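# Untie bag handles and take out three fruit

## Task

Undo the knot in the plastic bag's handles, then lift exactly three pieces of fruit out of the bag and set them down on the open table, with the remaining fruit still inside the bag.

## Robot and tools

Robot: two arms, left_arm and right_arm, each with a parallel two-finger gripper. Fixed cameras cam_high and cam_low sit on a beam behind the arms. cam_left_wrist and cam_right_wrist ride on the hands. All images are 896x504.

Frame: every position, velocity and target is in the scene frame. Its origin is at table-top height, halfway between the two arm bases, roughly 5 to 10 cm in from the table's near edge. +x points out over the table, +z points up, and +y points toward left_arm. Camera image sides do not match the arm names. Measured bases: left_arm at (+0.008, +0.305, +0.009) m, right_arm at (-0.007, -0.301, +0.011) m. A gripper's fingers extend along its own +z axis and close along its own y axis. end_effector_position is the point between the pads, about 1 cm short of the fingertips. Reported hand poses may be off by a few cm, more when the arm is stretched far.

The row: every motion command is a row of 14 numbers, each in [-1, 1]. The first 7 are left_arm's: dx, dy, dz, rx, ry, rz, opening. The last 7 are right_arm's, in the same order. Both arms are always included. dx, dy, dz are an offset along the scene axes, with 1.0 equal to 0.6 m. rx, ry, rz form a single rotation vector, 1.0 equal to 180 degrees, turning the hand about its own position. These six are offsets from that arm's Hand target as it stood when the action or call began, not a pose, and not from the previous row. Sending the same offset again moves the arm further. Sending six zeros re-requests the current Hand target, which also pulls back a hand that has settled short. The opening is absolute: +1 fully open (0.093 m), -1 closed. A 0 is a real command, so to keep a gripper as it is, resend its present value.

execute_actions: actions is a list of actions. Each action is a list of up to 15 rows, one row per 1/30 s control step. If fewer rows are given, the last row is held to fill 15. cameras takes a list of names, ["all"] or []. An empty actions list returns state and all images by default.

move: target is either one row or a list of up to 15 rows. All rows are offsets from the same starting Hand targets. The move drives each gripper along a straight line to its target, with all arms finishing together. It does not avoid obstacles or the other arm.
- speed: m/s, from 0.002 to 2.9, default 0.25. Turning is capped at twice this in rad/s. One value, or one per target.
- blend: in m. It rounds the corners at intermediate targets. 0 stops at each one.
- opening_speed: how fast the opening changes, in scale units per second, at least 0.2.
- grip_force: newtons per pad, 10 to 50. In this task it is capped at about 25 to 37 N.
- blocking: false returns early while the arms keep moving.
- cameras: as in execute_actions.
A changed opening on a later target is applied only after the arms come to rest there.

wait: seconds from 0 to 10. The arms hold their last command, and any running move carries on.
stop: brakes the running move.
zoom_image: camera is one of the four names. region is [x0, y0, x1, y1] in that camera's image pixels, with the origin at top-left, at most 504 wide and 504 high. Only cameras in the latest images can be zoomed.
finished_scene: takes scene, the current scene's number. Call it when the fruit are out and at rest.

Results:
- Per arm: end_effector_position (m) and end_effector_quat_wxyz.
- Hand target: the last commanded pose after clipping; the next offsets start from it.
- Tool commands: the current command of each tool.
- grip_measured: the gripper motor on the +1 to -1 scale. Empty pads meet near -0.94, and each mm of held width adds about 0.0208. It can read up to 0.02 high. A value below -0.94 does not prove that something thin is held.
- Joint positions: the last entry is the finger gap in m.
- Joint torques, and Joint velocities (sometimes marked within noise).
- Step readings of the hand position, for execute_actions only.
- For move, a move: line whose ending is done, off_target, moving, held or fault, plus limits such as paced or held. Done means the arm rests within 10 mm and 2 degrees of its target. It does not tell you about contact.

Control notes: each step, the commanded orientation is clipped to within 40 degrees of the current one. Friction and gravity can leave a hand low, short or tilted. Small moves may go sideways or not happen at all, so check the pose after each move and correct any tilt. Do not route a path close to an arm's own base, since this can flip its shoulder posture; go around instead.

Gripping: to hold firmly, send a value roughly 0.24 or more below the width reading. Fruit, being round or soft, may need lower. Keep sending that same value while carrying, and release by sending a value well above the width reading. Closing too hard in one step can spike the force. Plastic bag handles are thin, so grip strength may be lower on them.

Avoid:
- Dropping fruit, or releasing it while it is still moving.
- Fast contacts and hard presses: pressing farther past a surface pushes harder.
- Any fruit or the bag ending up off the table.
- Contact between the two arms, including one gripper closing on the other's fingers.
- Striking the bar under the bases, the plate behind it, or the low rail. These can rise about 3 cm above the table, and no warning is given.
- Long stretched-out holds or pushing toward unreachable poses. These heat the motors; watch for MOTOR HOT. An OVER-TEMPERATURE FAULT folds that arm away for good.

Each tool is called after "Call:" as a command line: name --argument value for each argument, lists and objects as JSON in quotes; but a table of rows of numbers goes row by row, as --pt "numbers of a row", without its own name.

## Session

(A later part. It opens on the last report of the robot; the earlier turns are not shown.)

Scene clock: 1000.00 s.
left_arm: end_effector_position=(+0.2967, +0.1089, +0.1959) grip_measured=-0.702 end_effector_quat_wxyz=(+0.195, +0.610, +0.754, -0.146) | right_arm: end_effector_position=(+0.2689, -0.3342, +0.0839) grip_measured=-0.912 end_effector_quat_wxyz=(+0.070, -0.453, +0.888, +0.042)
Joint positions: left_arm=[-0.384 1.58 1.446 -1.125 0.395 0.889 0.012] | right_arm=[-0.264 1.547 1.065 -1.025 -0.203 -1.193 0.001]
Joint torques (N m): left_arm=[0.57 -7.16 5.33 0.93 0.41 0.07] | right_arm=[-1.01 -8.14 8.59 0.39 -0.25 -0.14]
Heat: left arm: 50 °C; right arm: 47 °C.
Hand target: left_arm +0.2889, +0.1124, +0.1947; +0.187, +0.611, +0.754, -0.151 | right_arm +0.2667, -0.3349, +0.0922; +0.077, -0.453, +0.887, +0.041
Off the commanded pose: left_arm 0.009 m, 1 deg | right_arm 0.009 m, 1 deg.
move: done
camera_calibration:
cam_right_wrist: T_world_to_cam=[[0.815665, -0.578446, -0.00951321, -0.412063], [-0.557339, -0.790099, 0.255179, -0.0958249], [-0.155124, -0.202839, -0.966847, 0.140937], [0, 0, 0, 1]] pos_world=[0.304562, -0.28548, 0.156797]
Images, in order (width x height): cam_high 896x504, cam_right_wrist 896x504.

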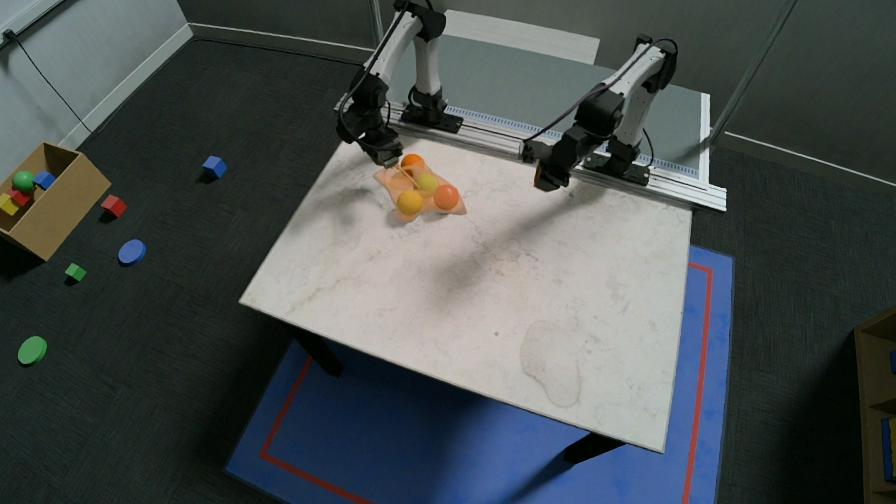

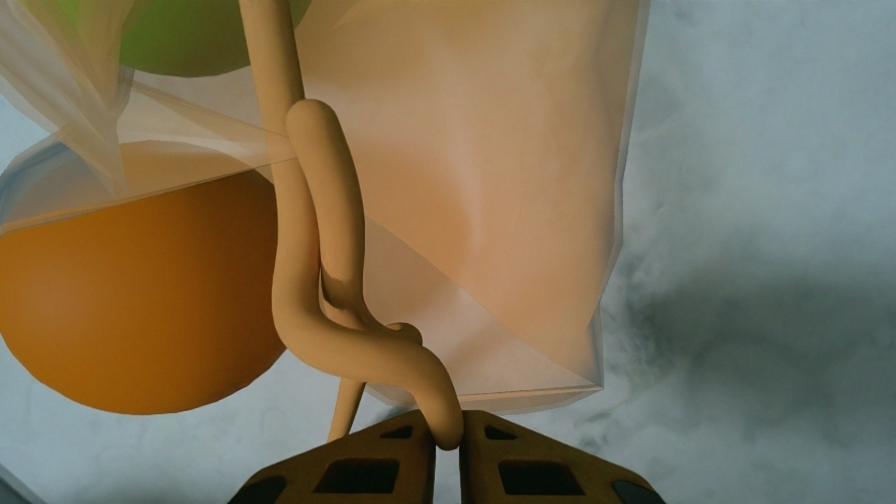

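Call:
move --pt "0 0 0 0 0 0 -0.7 0.0 0.0 0.03 0 0 0 -1" --pt "0 0 0 0 0 0 -0.7 0.055 0.225 0.11 0 0 0 -1" --speed 0.1 --blend 0.01 --cameras '["cam_right_wrist","cam_high","cam_low","cam_left_wrist"]'

Call:
zoom_image --camera "cam_high" --region '[360, 140, 510, 260]'

Call:
zoom_image --camera "cam_low" --region '[150, 200, 400, 360]'

Scene clock: 1021.53 s.
left_arm: end_effector_position=(+0.2967, +0.1089, +0.1959) grip_measured=-0.702 end_effector_quat_wxyz=(+0.195, +0.610, +0.754, -0.146) | right_arm: end_effector_position=(+0.2958, -0.2007, +0.1516) grip_measured=-0.912 end_effector_quat_wxyz=(+0.076, -0.455, +0.886, +0.046)
Joint positions: left_arm=[-0.384 1.58 1.446 -1.125 0.395 0.889 0.012] | right_arm=[0.21 1.577 1.386 -1.219 -0.163 -0.717 0.001]
Joint torques (N m): left_arm=[0.58 -7.12 5.38 0.95 0.41 0.07] | right_arm=[0.13 -5.46 11.96 0.6 0.02 0.09]
Heat: left arm: 50 °C; right arm: 48 °C.
Hand target: left_arm +0.2889, +0.1124, +0.1947; +0.187, +0.611, +0.754, -0.151 | right_arm +0.2997, -0.1998, +0.1581; +0.077, -0.453, +0.887, +0.041
Off the commanded pose: left_arm 0.009 m, 1 deg | right_arm 0.008 m, 1 deg.
move: done; blend cut to 0.0091 m at target 1
camera_calibration:
cam_left_wrist: T_world_to_cam=[[-0.978221, -0.207031, -0.0148812, 0.314897], [-0.205734, 0.976597, -0.0627037, 0.0066555], [0.0275146, -0.0582765, -0.997921, 0.282648], [0, 0, 0, 1]] pos_world=[0.301631, 0.0751655, 0.287164]
cam_right_wrist: T_world_to_cam=[[0.818198, -0.574846, -0.0102097, -0.355935], [-0.556005, -0.795651, 0.240412, 0.00811634], [-0.146323, -0.191028, -0.970617, 0.238057], [0, 0, 0, 1]] pos_world=[0.330572, -0.152675, 0.225477]

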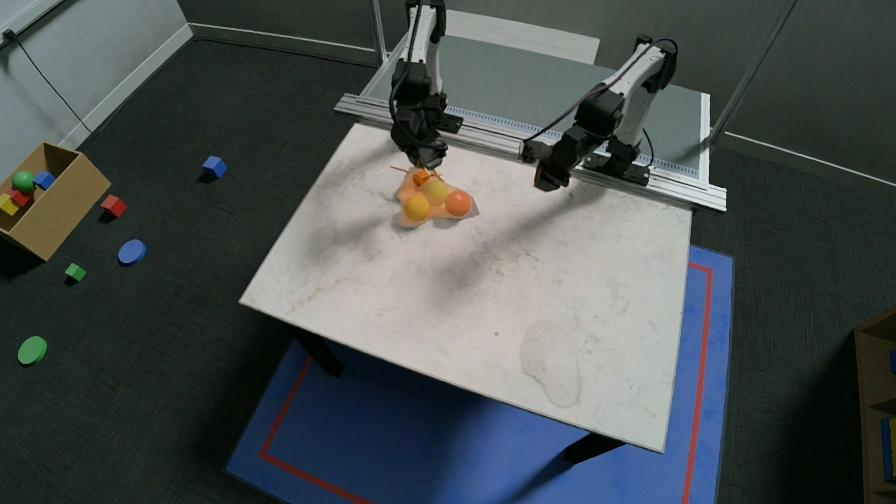

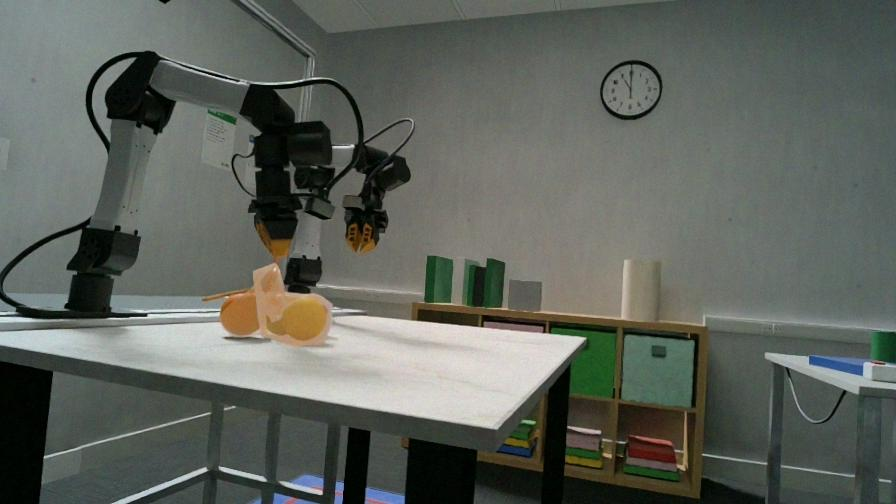

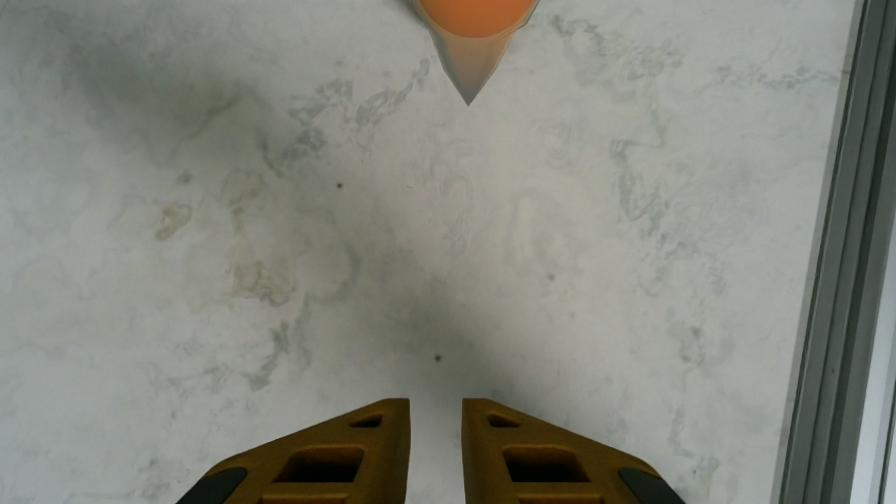

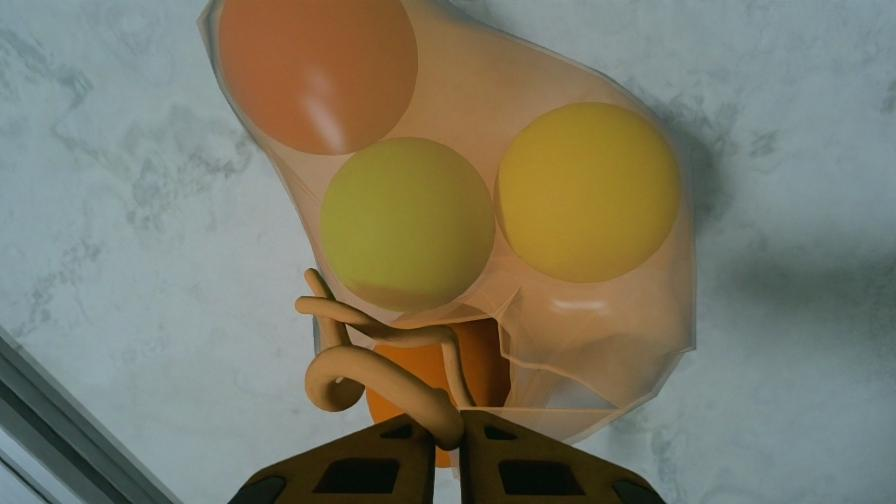

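Scaled by 3.360 from the camera's 896x504 image, which has a finer 1280x720 frame.

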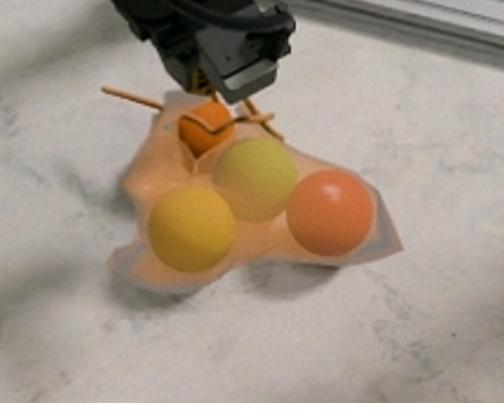

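Scaled by 2.016 from the camera's 896x504 image, which has a finer 1280x720 frame.

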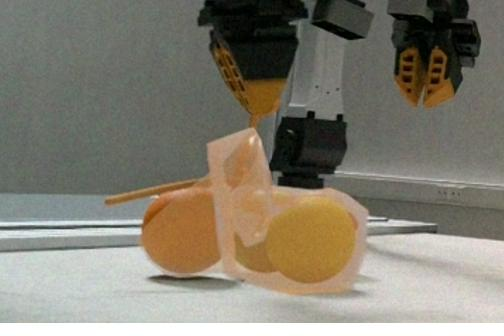

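Call:
zoom_image --camera "cam_right_wrist" --region '[260, 230, 540, 490]'

Scaled by 1.800 from the camera's 896x504 image, which has a finer 1280x720 frame.

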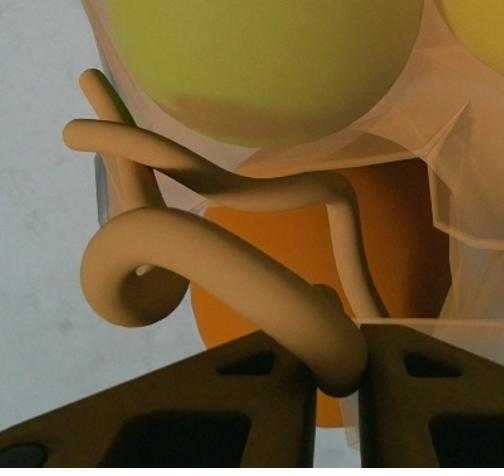

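Call:
move --target '[-0.07,-0.372,-0.0612,-0.1155,-0.0442,0.099,-0.5,0,0,0,0,0,0,-1]' --speed 0.2 --cameras '["cam_right_wrist","cam_left_wrist","cam_low"]'

Call:
zoom_image --camera "cam_left_wrist" --region '[300, 150, 660, 450]'

Scene clock: 1073.07 s.
left_arm: end_effector_position=(+0.2457, -0.1125, +0.1687) grip_measured=-0.502 end_effector_quat_wxyz=(+0.372, +0.456, +0.778, -0.219) | right_arm: end_effector_position=(+0.2958, -0.2007, +0.1516) grip_measured=-0.912 end_effector_quat_wxyz=(+0.076, -0.454, +0.886, +0.046)
Joint positions: left_arm=[-1.022 1.673 1.178 -0.179 0.023 0.003 0.021] | right_arm=[0.21 1.577 1.386 -1.219 -0.163 -0.716 0.001]
Joint torques (N m): left_arm=[0.25 -6.22 6.56 2.23 -0.13 -0.12] | right_arm=[0.2 -5.42 12.05 0.61 -0.02 0.06]
Heat: left arm: 50 °C; right arm: 52 °C.
Hand target: left_arm +0.2469, -0.1108, +0.1580; +0.366, +0.453, +0.785, -0.211 | right_arm +0.2997, -0.1998, +0.1581; +0.077, -0.452, +0.887, +0.041
Off the commanded pose: left_arm 0.011 m, 1 deg | right_arm 0.008 m, 1 deg.
move: off_target (left_arm)
camera_calibration:
cam_left_wrist: T_world_to_cam=[[-0.876685, -0.481065, -0.00032928, 0.1605], [-0.430046, 0.784015, -0.447639, 0.309086], [0.215602, -0.392297, -0.894214, 0.142729], [0, 0, 0, 1]] pos_world=[0.242857, -0.109124, 0.266042]
cam_right_wrist: T_world_to_cam=[[0.817753, -0.575477, -0.0103293, -0.355938], [-0.556582, -0.795219, 0.240504, 0.00840762], [-0.146619, -0.190924, -0.970593, 0.23818], [0, 0, 0, 1]] pos_world=[0.330671, -0.152674, 0.225477]
Images, in order (width x height): cam_low 896x504, cam_left_wrist 896x504, cam_right_wrist 896x504.

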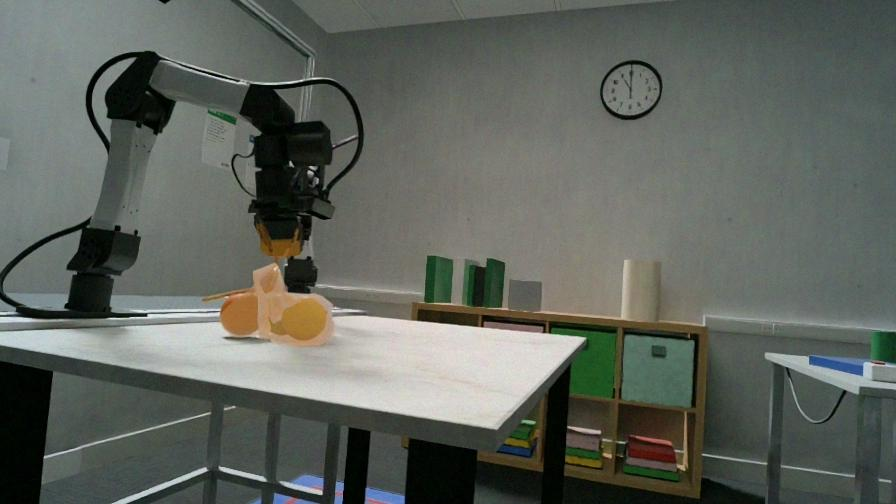

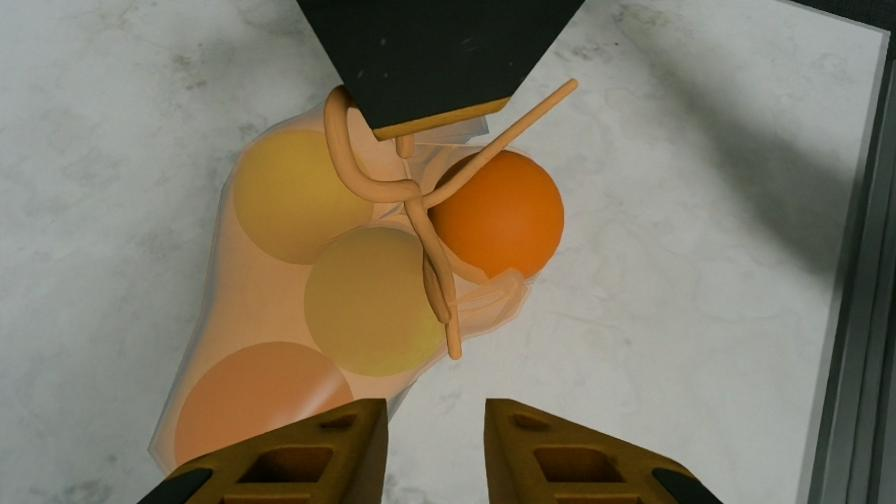

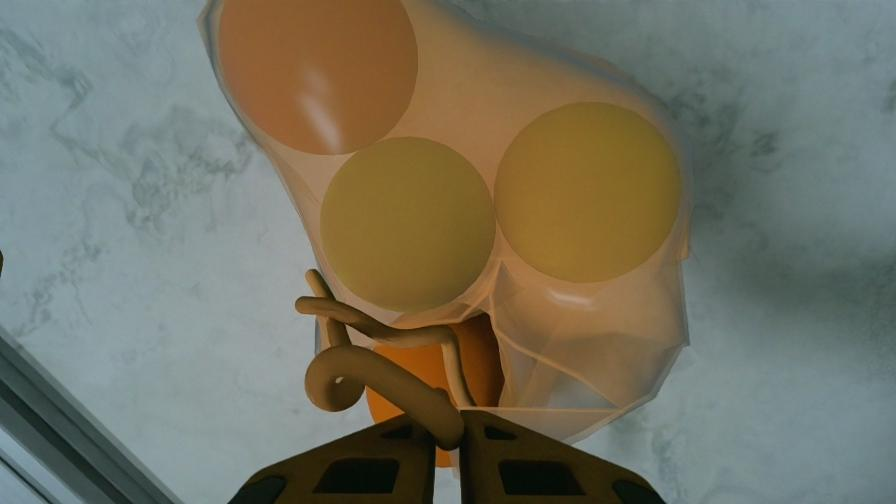

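Scaled by 1.400 from the camera's 896x504 image, which has a finer 1280x720 frame.

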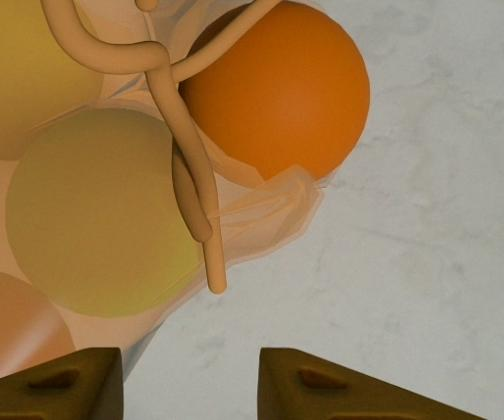

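Call:
zoom_image --camera "cam_left_wrist" --region '[310, 70, 560, 370]'

Scaled by 1.680 from the camera's 896x504 image, which has a finer 1280x720 frame.

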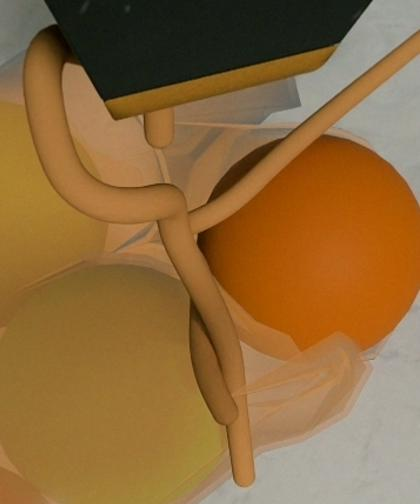

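Call:
move --target '[0,0,0,0,0,0,-0.5,-0.02,-0.08,0.06,0,0,0,-1]' --speed 0.08 --cameras '["cam_right_wrist","cam_left_wrist","cam_low"]'

Call:
zoom_image --camera "cam_left_wrist" --region '[310, 40, 610, 370]'

Call:
zoom_image --camera "cam_right_wrist" --region '[240, 180, 560, 480]'

Scene clock: 1172.13 s.
left_arm: end_effector_position=(+0.2458, -0.1126, +0.1688) grip_measured=-0.502 end_effector_quat_wxyz=(+0.373, +0.456, +0.778, -0.219) | right_arm: end_effector_position=(+0.2876, -0.2472, +0.1777) grip_measured=-0.912 end_effector_quat_wxyz=(+0.058, -0.452, +0.889, +0.044)
Joint positions: left_arm=[-1.022 1.673 1.178 -0.179 0.022 0.002 0.021] | right_arm=[0.055 1.565 1.475 -1.379 -0.168 -0.869 0.001]
Joint torques (N m): left_arm=[0.14 -6.2 6.61 2.24 -0.09 -0.11] | right_arm=[-1.03 -8.69 11.48 0.42 -0.22 -0.05]
Heat: left arm: 49 °C; right arm: 56 °C.
Hand target: left_arm +0.2469, -0.1108, +0.1580; +0.366, +0.453, +0.785, -0.211 | right_arm +0.2877, -0.2478, +0.1942; +0.078, -0.453, +0.887, +0.041
Off the commanded pose: left_arm 0.011 m, 1 deg | right_arm 0.016 m, 2 deg.
move: off_target (left_arm, right_arm)
camera_calibration:
cam_left_wrist: T_world_to_cam=[[-0.876443, -0.481505, -0.000315686, 0.160477], [-0.430339, 0.783603, -0.44808, 0.309315], [0.216, -0.392581, -0.893994, 0.142611], [0, 0, 0, 1]] pos_world=[0.242955, -0.109123, 0.266142]
cam_right_wrist: T_world_to_cam=[[0.813848, -0.58057, -0.0243047, -0.373394], [-0.553261, -0.786996, 0.273019, -0.0442067], [-0.177634, -0.208749, -0.961702, 0.256239], [0, 0, 0, 1]] pos_world=[0.324945, -0.198082, 0.24942]
Images, in order (width x height): cam_low 896x504, cam_left_wrist 896x504, cam_right_wrist 896x504.

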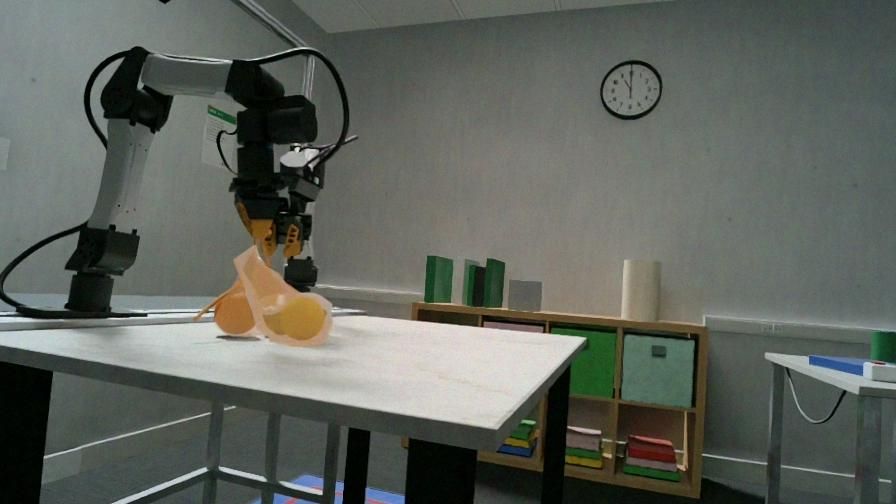

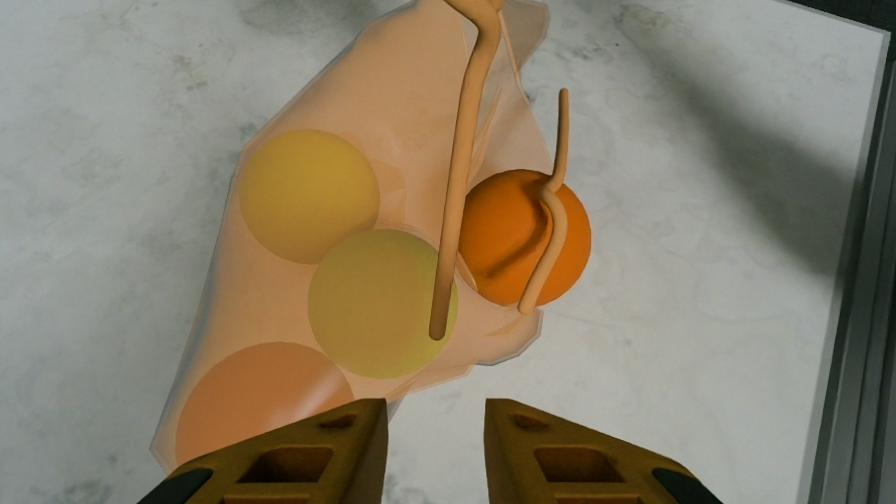

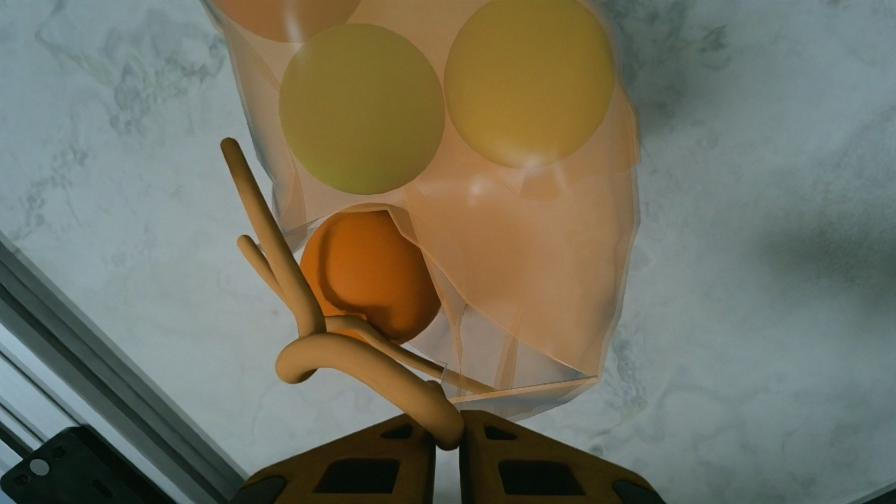

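Scaled by 1.527 from the camera's 896x504 image, which has a finer 1280x720 frame.

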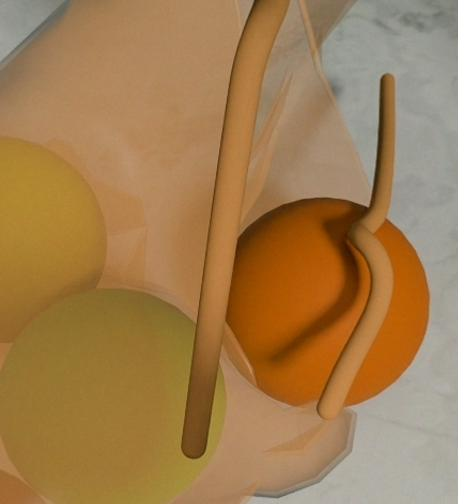

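Scaled by 1.575 from the camera's 896x504 image, which has a finer 1280x720 frame.

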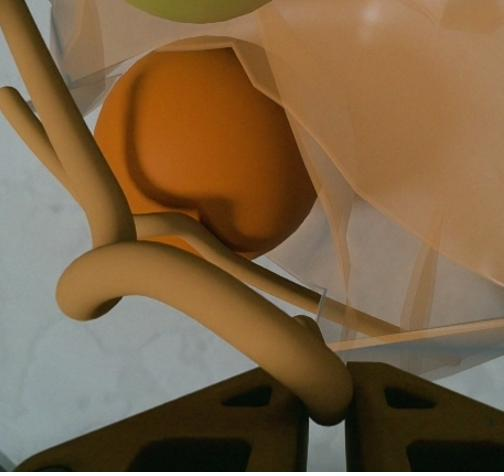

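Call:
zoom_image --camera "cam_left_wrist" --region '[400, 130, 640, 390]'

Call:
zoom_image --camera "cam_low" --region '[180, 200, 360, 360]'

Call:
zoom_image --camera "cam_high" --region '[360, 140, 510, 260]'

Scaled by 1.938 from the camera's 896x504 image, which has a finer 1280x720 frame.

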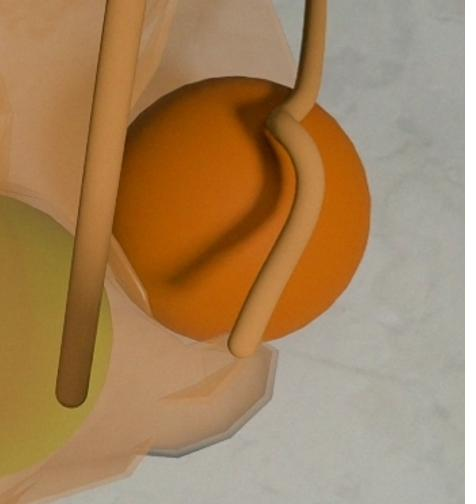

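Scaled by 2.800 from the camera's 896x504 image, which has a finer 1280x720 frame.

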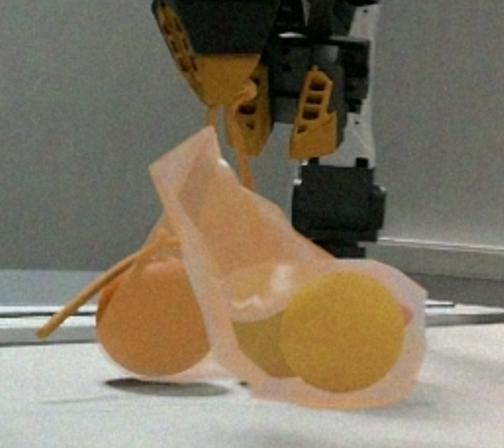

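This scene's latest camera images include none from cam_high. They are from: cam_low, cam_left_wrist, cam_right_wrist. cam_high's image comes with the result of a call that names it in "cameras".

Call:
move --target '[-0.0215,-0.1097,-0.0875,0,0,0,-0.6,0,0,0,0,0,0,-1]' --speed 0.1 --cameras '["cam_right_wrist","cam_left_wrist"]'

Call:
zoom_image --camera "cam_left_wrist" --region '[300, 130, 600, 440]'

Scene clock: 1204.43 s.
left_arm: end_effector_position=(+0.2294, -0.1696, +0.1017) grip_measured=-0.598 end_effector_quat_wxyz=(+0.358, +0.460, +0.785, -0.209) | right_arm: end_effector_position=(+0.2874, -0.2472, +0.1776) grip_measured=-0.912 end_effector_quat_wxyz=(+0.058, -0.452, +0.889, +0.044)
Joint positions: left_arm=[-1.133 1.929 1.248 -0.032 -0.063 -0.069 0.016] | right_arm=[0.055 1.565 1.475 -1.38 -0.168 -0.869 0.001]
Joint torques (N m): left_arm=[0.23 -7.47 9.39 2.17 -0.15 -0.11] | right_arm=[-0.96 -8.69 11.51 0.44 -0.22 -0.08]
Heat: left arm: 49 °C; right arm: 56 °C.
Hand target: left_arm +0.2339, -0.1766, +0.1055; +0.366, +0.453, +0.785, -0.211 | right_arm +0.2877, -0.2479, +0.1942; +0.077, -0.452, +0.887, +0.041
Off the commanded pose: left_arm 0.009 m, 1 deg | right_arm 0.017 m, 2 deg.
move: off_target (right_arm)
camera_calibration:
cam_left_wrist: T_world_to_cam=[[-0.875967, -0.48237, -0.000887638, 0.118441], [-0.438768, 0.797548, -0.414005, 0.317707], [0.200412, -0.362265, -0.910274, 0.0741017], [0, 0, 0, 1]] pos_world=[0.2283, -0.169409, 0.19909]
cam_right_wrist: T_world_to_cam=[[0.814054, -0.580257, -0.0248617, -0.373182], [-0.552766, -0.787202, 0.273427, -0.0445385], [-0.178229, -0.208842, -0.961571, 0.256268], [0, 0, 0, 1]] pos_world=[0.324845, -0.198082, 0.24932]
Images, in order (width x height): cam_left_wrist 896x504, cam_right_wrist 896x504.

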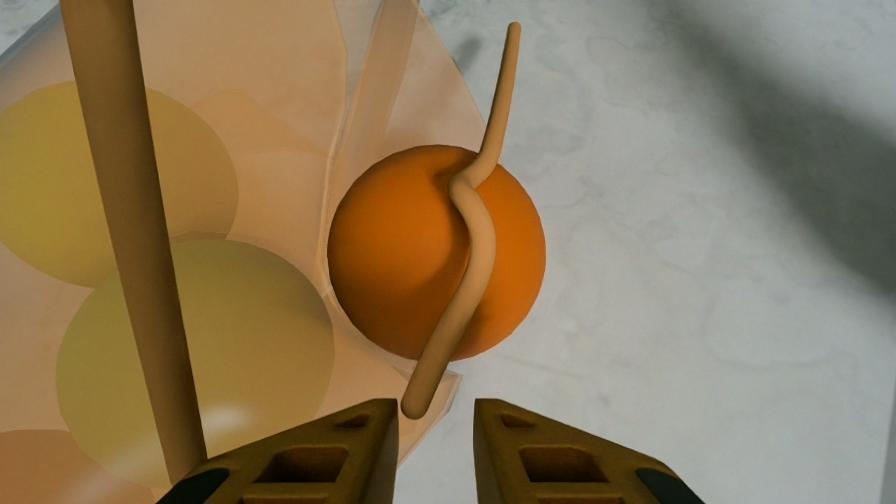

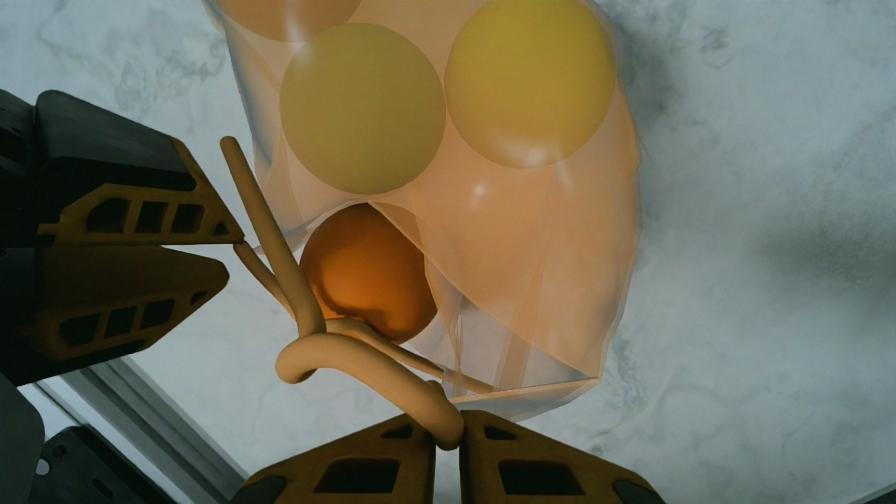

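Scaled by 1.626 from the camera's 896x504 image, which has a finer 1280x720 frame.

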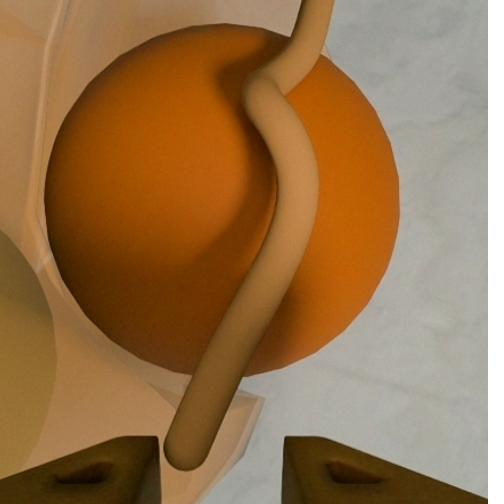

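Call:
move --target '[0.02,-0.0242,-0.0417,0,0,0,-0.6,0,0,0,0,0,0,-1]' --speed 0.06 --cameras '["cam_left_wrist"]'

Call:
zoom_image --camera "cam_left_wrist" --region '[300, 180, 620, 480]'

Scene clock: 1220.27 s.
left_arm: end_effector_position=(+0.2396, -0.1867, +0.0803) grip_measured=-0.598 end_effector_quat_wxyz=(+0.361, +0.457, +0.785, -0.211) | right_arm: end_effector_position=(+0.2874, -0.2472, +0.1776) grip_measured=-0.912 end_effector_quat_wxyz=(+0.058, -0.452, +0.889, +0.044)
Joint positions: left_arm=[-1.129 2.031 1.296 0.029 -0.064 -0.07 0.016] | right_arm=[0.055 1.565 1.475 -1.38 -0.168 -0.869 0.001]
Joint torques (N m): left_arm=[0.79 -7.94 8.94 2.2 -0.05 -0.06] | right_arm=[-0.96 -8.61 11.6 0.42 -0.23 -0.11]
Heat: left arm: 48 °C; right arm: 56 °C.
Hand target: left_arm +0.2460, -0.1912, +0.0807; +0.366, +0.453, +0.785, -0.211 | right_arm +0.2877, -0.2479, +0.1942; +0.077, -0.452, +0.887, +0.041
Off the commanded pose: left_arm 0.008 m, 1 deg | right_arm 0.017 m, 2 deg.
move: off_target (right_arm)
camera_calibration:
cam_left_wrist: T_world_to_cam=[[-0.873917, -0.486075, -0.000161779, 0.117875], [-0.44086, 0.792765, -0.42091, 0.327085], [0.204722, -0.367769, -0.907102, 0.0440836], [0, 0, 0, 1]] pos_world=[0.238187, -0.185793, 0.177681]
Images, in order (width x height): cam_left_wrist 896x504.

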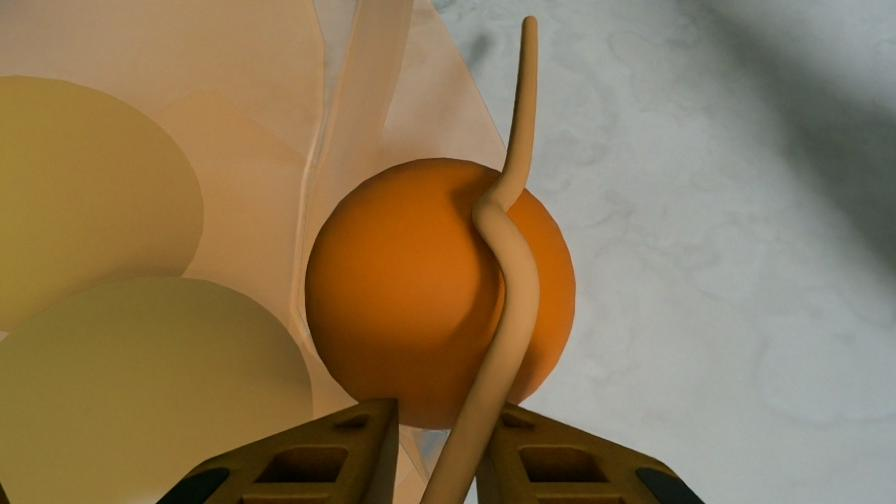

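Scaled by 1.575 from the camera's 896x504 image, which has a finer 1280x720 frame.

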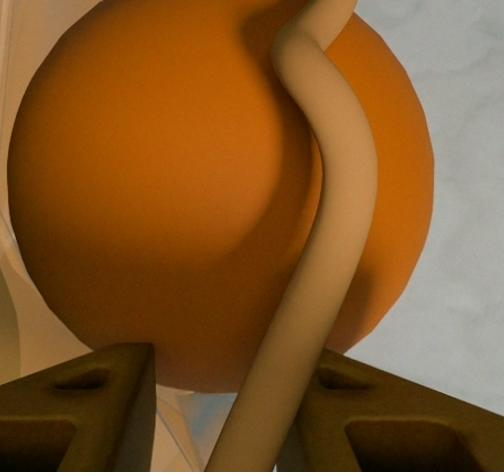

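Call:
move --target '[-0.017,-0.007,-0.003,0,0,0,-0.6,0,0,0,0,0,0,-1]' --speed 0.06 --cameras '["cam_left_wrist"]'

Call:
zoom_image --camera "cam_left_wrist" --region '[300, 180, 620, 480]'

Scene clock: 1232.27 s.
left_arm: end_effector_position=(+0.2325, -0.1907, +0.0812) grip_measured=-0.598 end_effector_quat_wxyz=(+0.363, +0.458, +0.783, -0.213) | right_arm: end_effector_position=(+0.2874, -0.2472, +0.1776) grip_measured=-0.912 end_effector_quat_wxyz=(+0.058, -0.452, +0.889, +0.044)
Joint positions: left_arm=[-1.147 2.031 1.296 0.034 -0.075 -0.078 0.016] | right_arm=[0.055 1.565 1.475 -1.38 -0.168 -0.869 0.001]
Joint torques (N m): left_arm=[0.16 -7.79 8.65 2.19 -0.13 -0.12] | right_arm=[-1.02 -8.54 11.48 0.46 -0.25 -0.09]
Heat: left arm: 49 °C; right arm: 57 °C.
Hand target: left_arm +0.2358, -0.1954, +0.0789; +0.366, +0.453, +0.785, -0.211 | right_arm +0.2877, -0.2479, +0.1942; +0.077, -0.452, +0.887, +0.041
Off the commanded pose: left_arm 0.006 m, 1 deg | right_arm 0.017 m, 2 deg.
move: off_target (right_arm)
camera_calibration:
cam_left_wrist: T_world_to_cam=[[-0.875948, -0.482405, -0.000102864, 0.110904], [-0.436406, 0.792515, -0.425992, 0.326916], [0.205582, -0.373102, -0.904727, 0.0434371], [0, 0, 0, 1]] pos_world=[0.230885, -0.189379, 0.178574]
Images, in order (width x height): cam_left_wrist 896x504.

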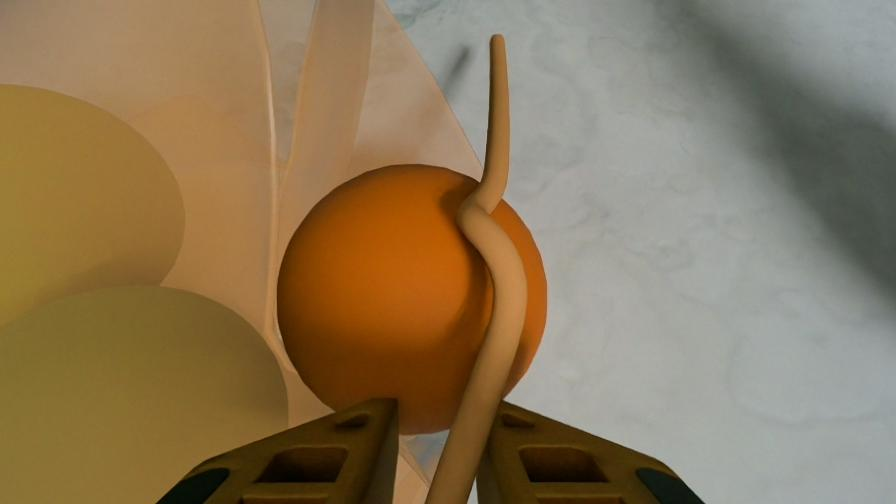

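Scaled by 1.575 from the camera's 896x504 image, which has a finer 1280x720 frame.

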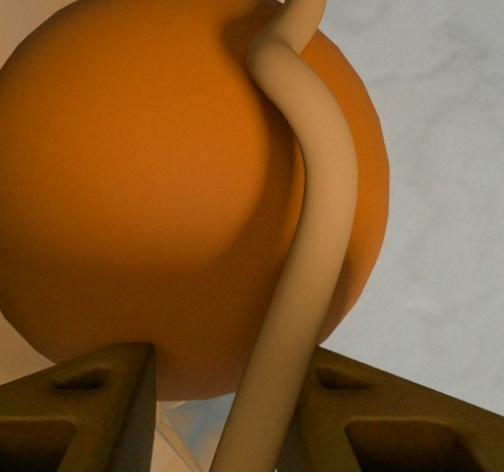

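Call:
move --pt "-0.0062 0.0152 -0.025 0 0 0 -0.6 0 0 0 0 0 0 -1" --pt "-0.0222 0.0076 -0.025 0 0 0 -0.6 0 0 0 0 0 0 -1" --speed 0.06 --cameras '["cam_left_wrist"]'

Call:
zoom_image --camera "cam_left_wrist" --region '[300, 180, 620, 480]'

Scene clock: 1259.90 s.
left_arm: end_effector_position=(+0.2220, -0.1954, +0.0789) grip_measured=-0.598 end_effector_quat_wxyz=(+0.375, +0.455, +0.777, -0.222) | right_arm: end_effector_position=(+0.2874, -0.2472, +0.1776) grip_measured=-0.912 end_effector_quat_wxyz=(+0.058, -0.452, +0.889, +0.044)
Joint positions: left_arm=[-1.175 2.031 1.259 0.103 -0.095 -0.095 0.016] | right_arm=[0.055 1.565 1.475 -1.38 -0.168 -0.869 0.001]
Joint torques (N m): left_arm=[0.27 -7.91 5.94 2.21 -0.17 -0.08] | right_arm=[-1.03 -8.66 11.58 0.42 -0.21 -0.09]
Heat: left arm: 50 °C; right arm: 57 °C.
Hand target: left_arm +0.2225, -0.1908, +0.0638; +0.366, +0.453, +0.785, -0.211 | right_arm +0.2877, -0.2479, +0.1942; +0.077, -0.452, +0.887, +0.041
Off the commanded pose: left_arm 0.016 m, 2 deg | right_arm 0.017 m, 2 deg.
move: off_target (left_arm, right_arm)
camera_calibration:
cam_left_wrist: T_world_to_cam=[[-0.876882, -0.480692, 0.00349004, 0.0996981], [-0.429343, 0.779904, -0.455427, 0.323347], [0.216198, -0.400855, -0.890266, 0.0328181], [0, 0, 0, 1]] pos_world=[0.219155, -0.1911, 0.17613]
Images, in order (width x height): cam_left_wrist 896x504.

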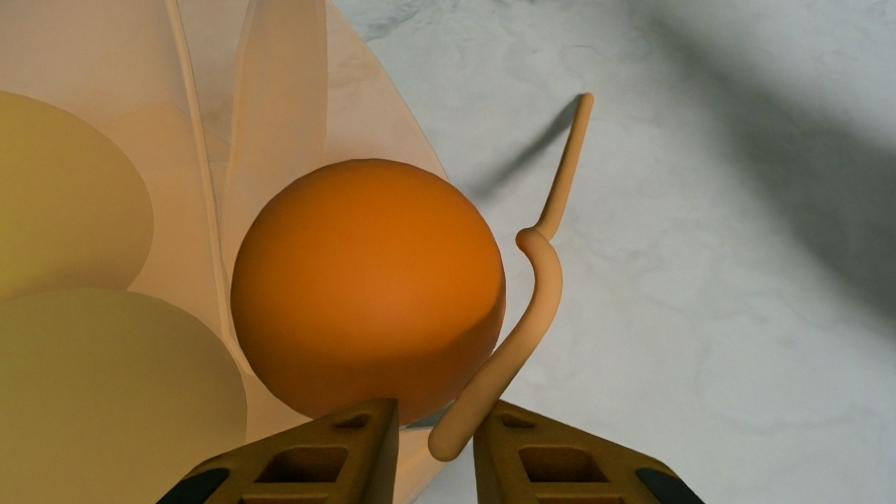

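Scaled by 1.575 from the camera's 896x504 image, which has a finer 1280x720 frame.

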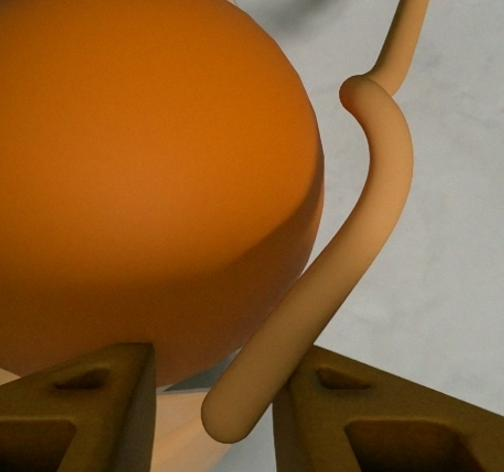

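Call:
move --target '[0.003,0.0,0.01,0,0,0,-1,0,0,0,0,0,0,-1]' --opening_speed 0.5 --speed 0.04 --cameras '["cam_left_wrist","cam_right_wrist"]'

Call:
zoom_image --camera "cam_left_wrist" --region '[300, 180, 620, 480]'

Scene clock: 1269.73 s.
left_arm: end_effector_position=(+0.2221, -0.1954, +0.0789) grip_measured=-0.976 end_effector_quat_wxyz=(+0.375, +0.454, +0.777, -0.222) | right_arm: end_effector_position=(+0.2874, -0.2472, +0.1776) grip_measured=-0.912 end_effector_quat_wxyz=(+0.058, -0.452, +0.889, +0.044)
Joint positions: left_arm=[-1.175 2.031 1.259 0.103 -0.096 -0.096 0] | right_arm=[0.055 1.565 1.475 -1.38 -0.168 -0.869 0.001]
Joint torques (N m): left_arm=[0.66 -8.53 6.98 2 -0.11 -0.1] | right_arm=[-1.02 -8.58 11.59 0.46 -0.26 -0.08]
Heat: left arm: 51 °C; right arm: 57 °C.
Hand target: left_arm +0.2243, -0.1908, +0.0698; +0.366, +0.453, +0.785, -0.211 | right_arm +0.2877, -0.2479, +0.1942; +0.077, -0.452, +0.887, +0.041
Off the commanded pose: left_arm 0.010 m, 2 deg | right_arm 0.017 m, 2 deg.
move: off_target (right_arm)
camera_calibration:
cam_left_wrist: T_world_to_cam=[[-0.876353, -0.481655, 0.0035883, 0.0994668], [-0.430222, 0.779378, -0.455498, 0.323539], [0.216597, -0.400721, -0.890229, 0.0328173], [0, 0, 0, 1]] pos_world=[0.219254, -0.1911, 0.17623]
cam_right_wrist: T_world_to_cam=[[0.814054, -0.580257, -0.0248617, -0.373182], [-0.552766, -0.787202, 0.273427, -0.0445385], [-0.178229, -0.208842, -0.961571, 0.256268], [0, 0, 0, 1]] pos_world=[0.324845, -0.198082, 0.24932]
Images, in order (width x height): cam_left_wrist 896x504, cam_right_wrist 896x504.

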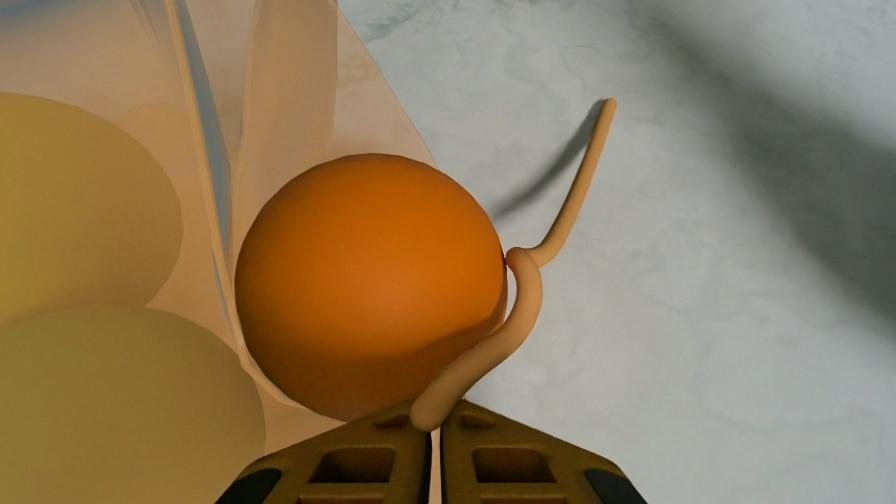

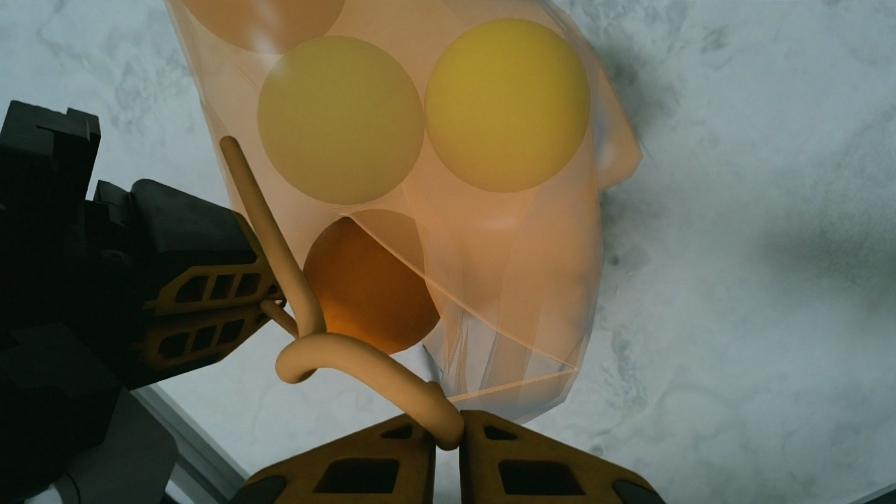

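Scaled by 1.575 from the camera's 896x504 image, which has a finer 1280x720 frame.

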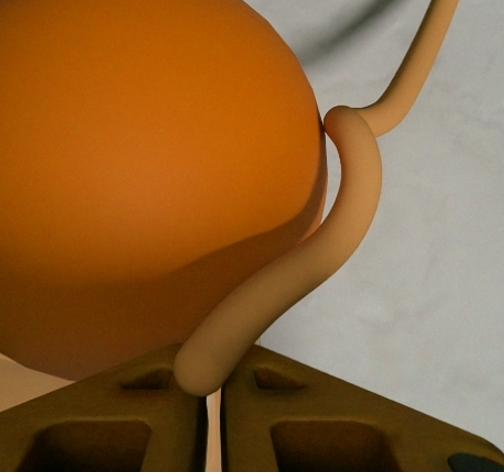

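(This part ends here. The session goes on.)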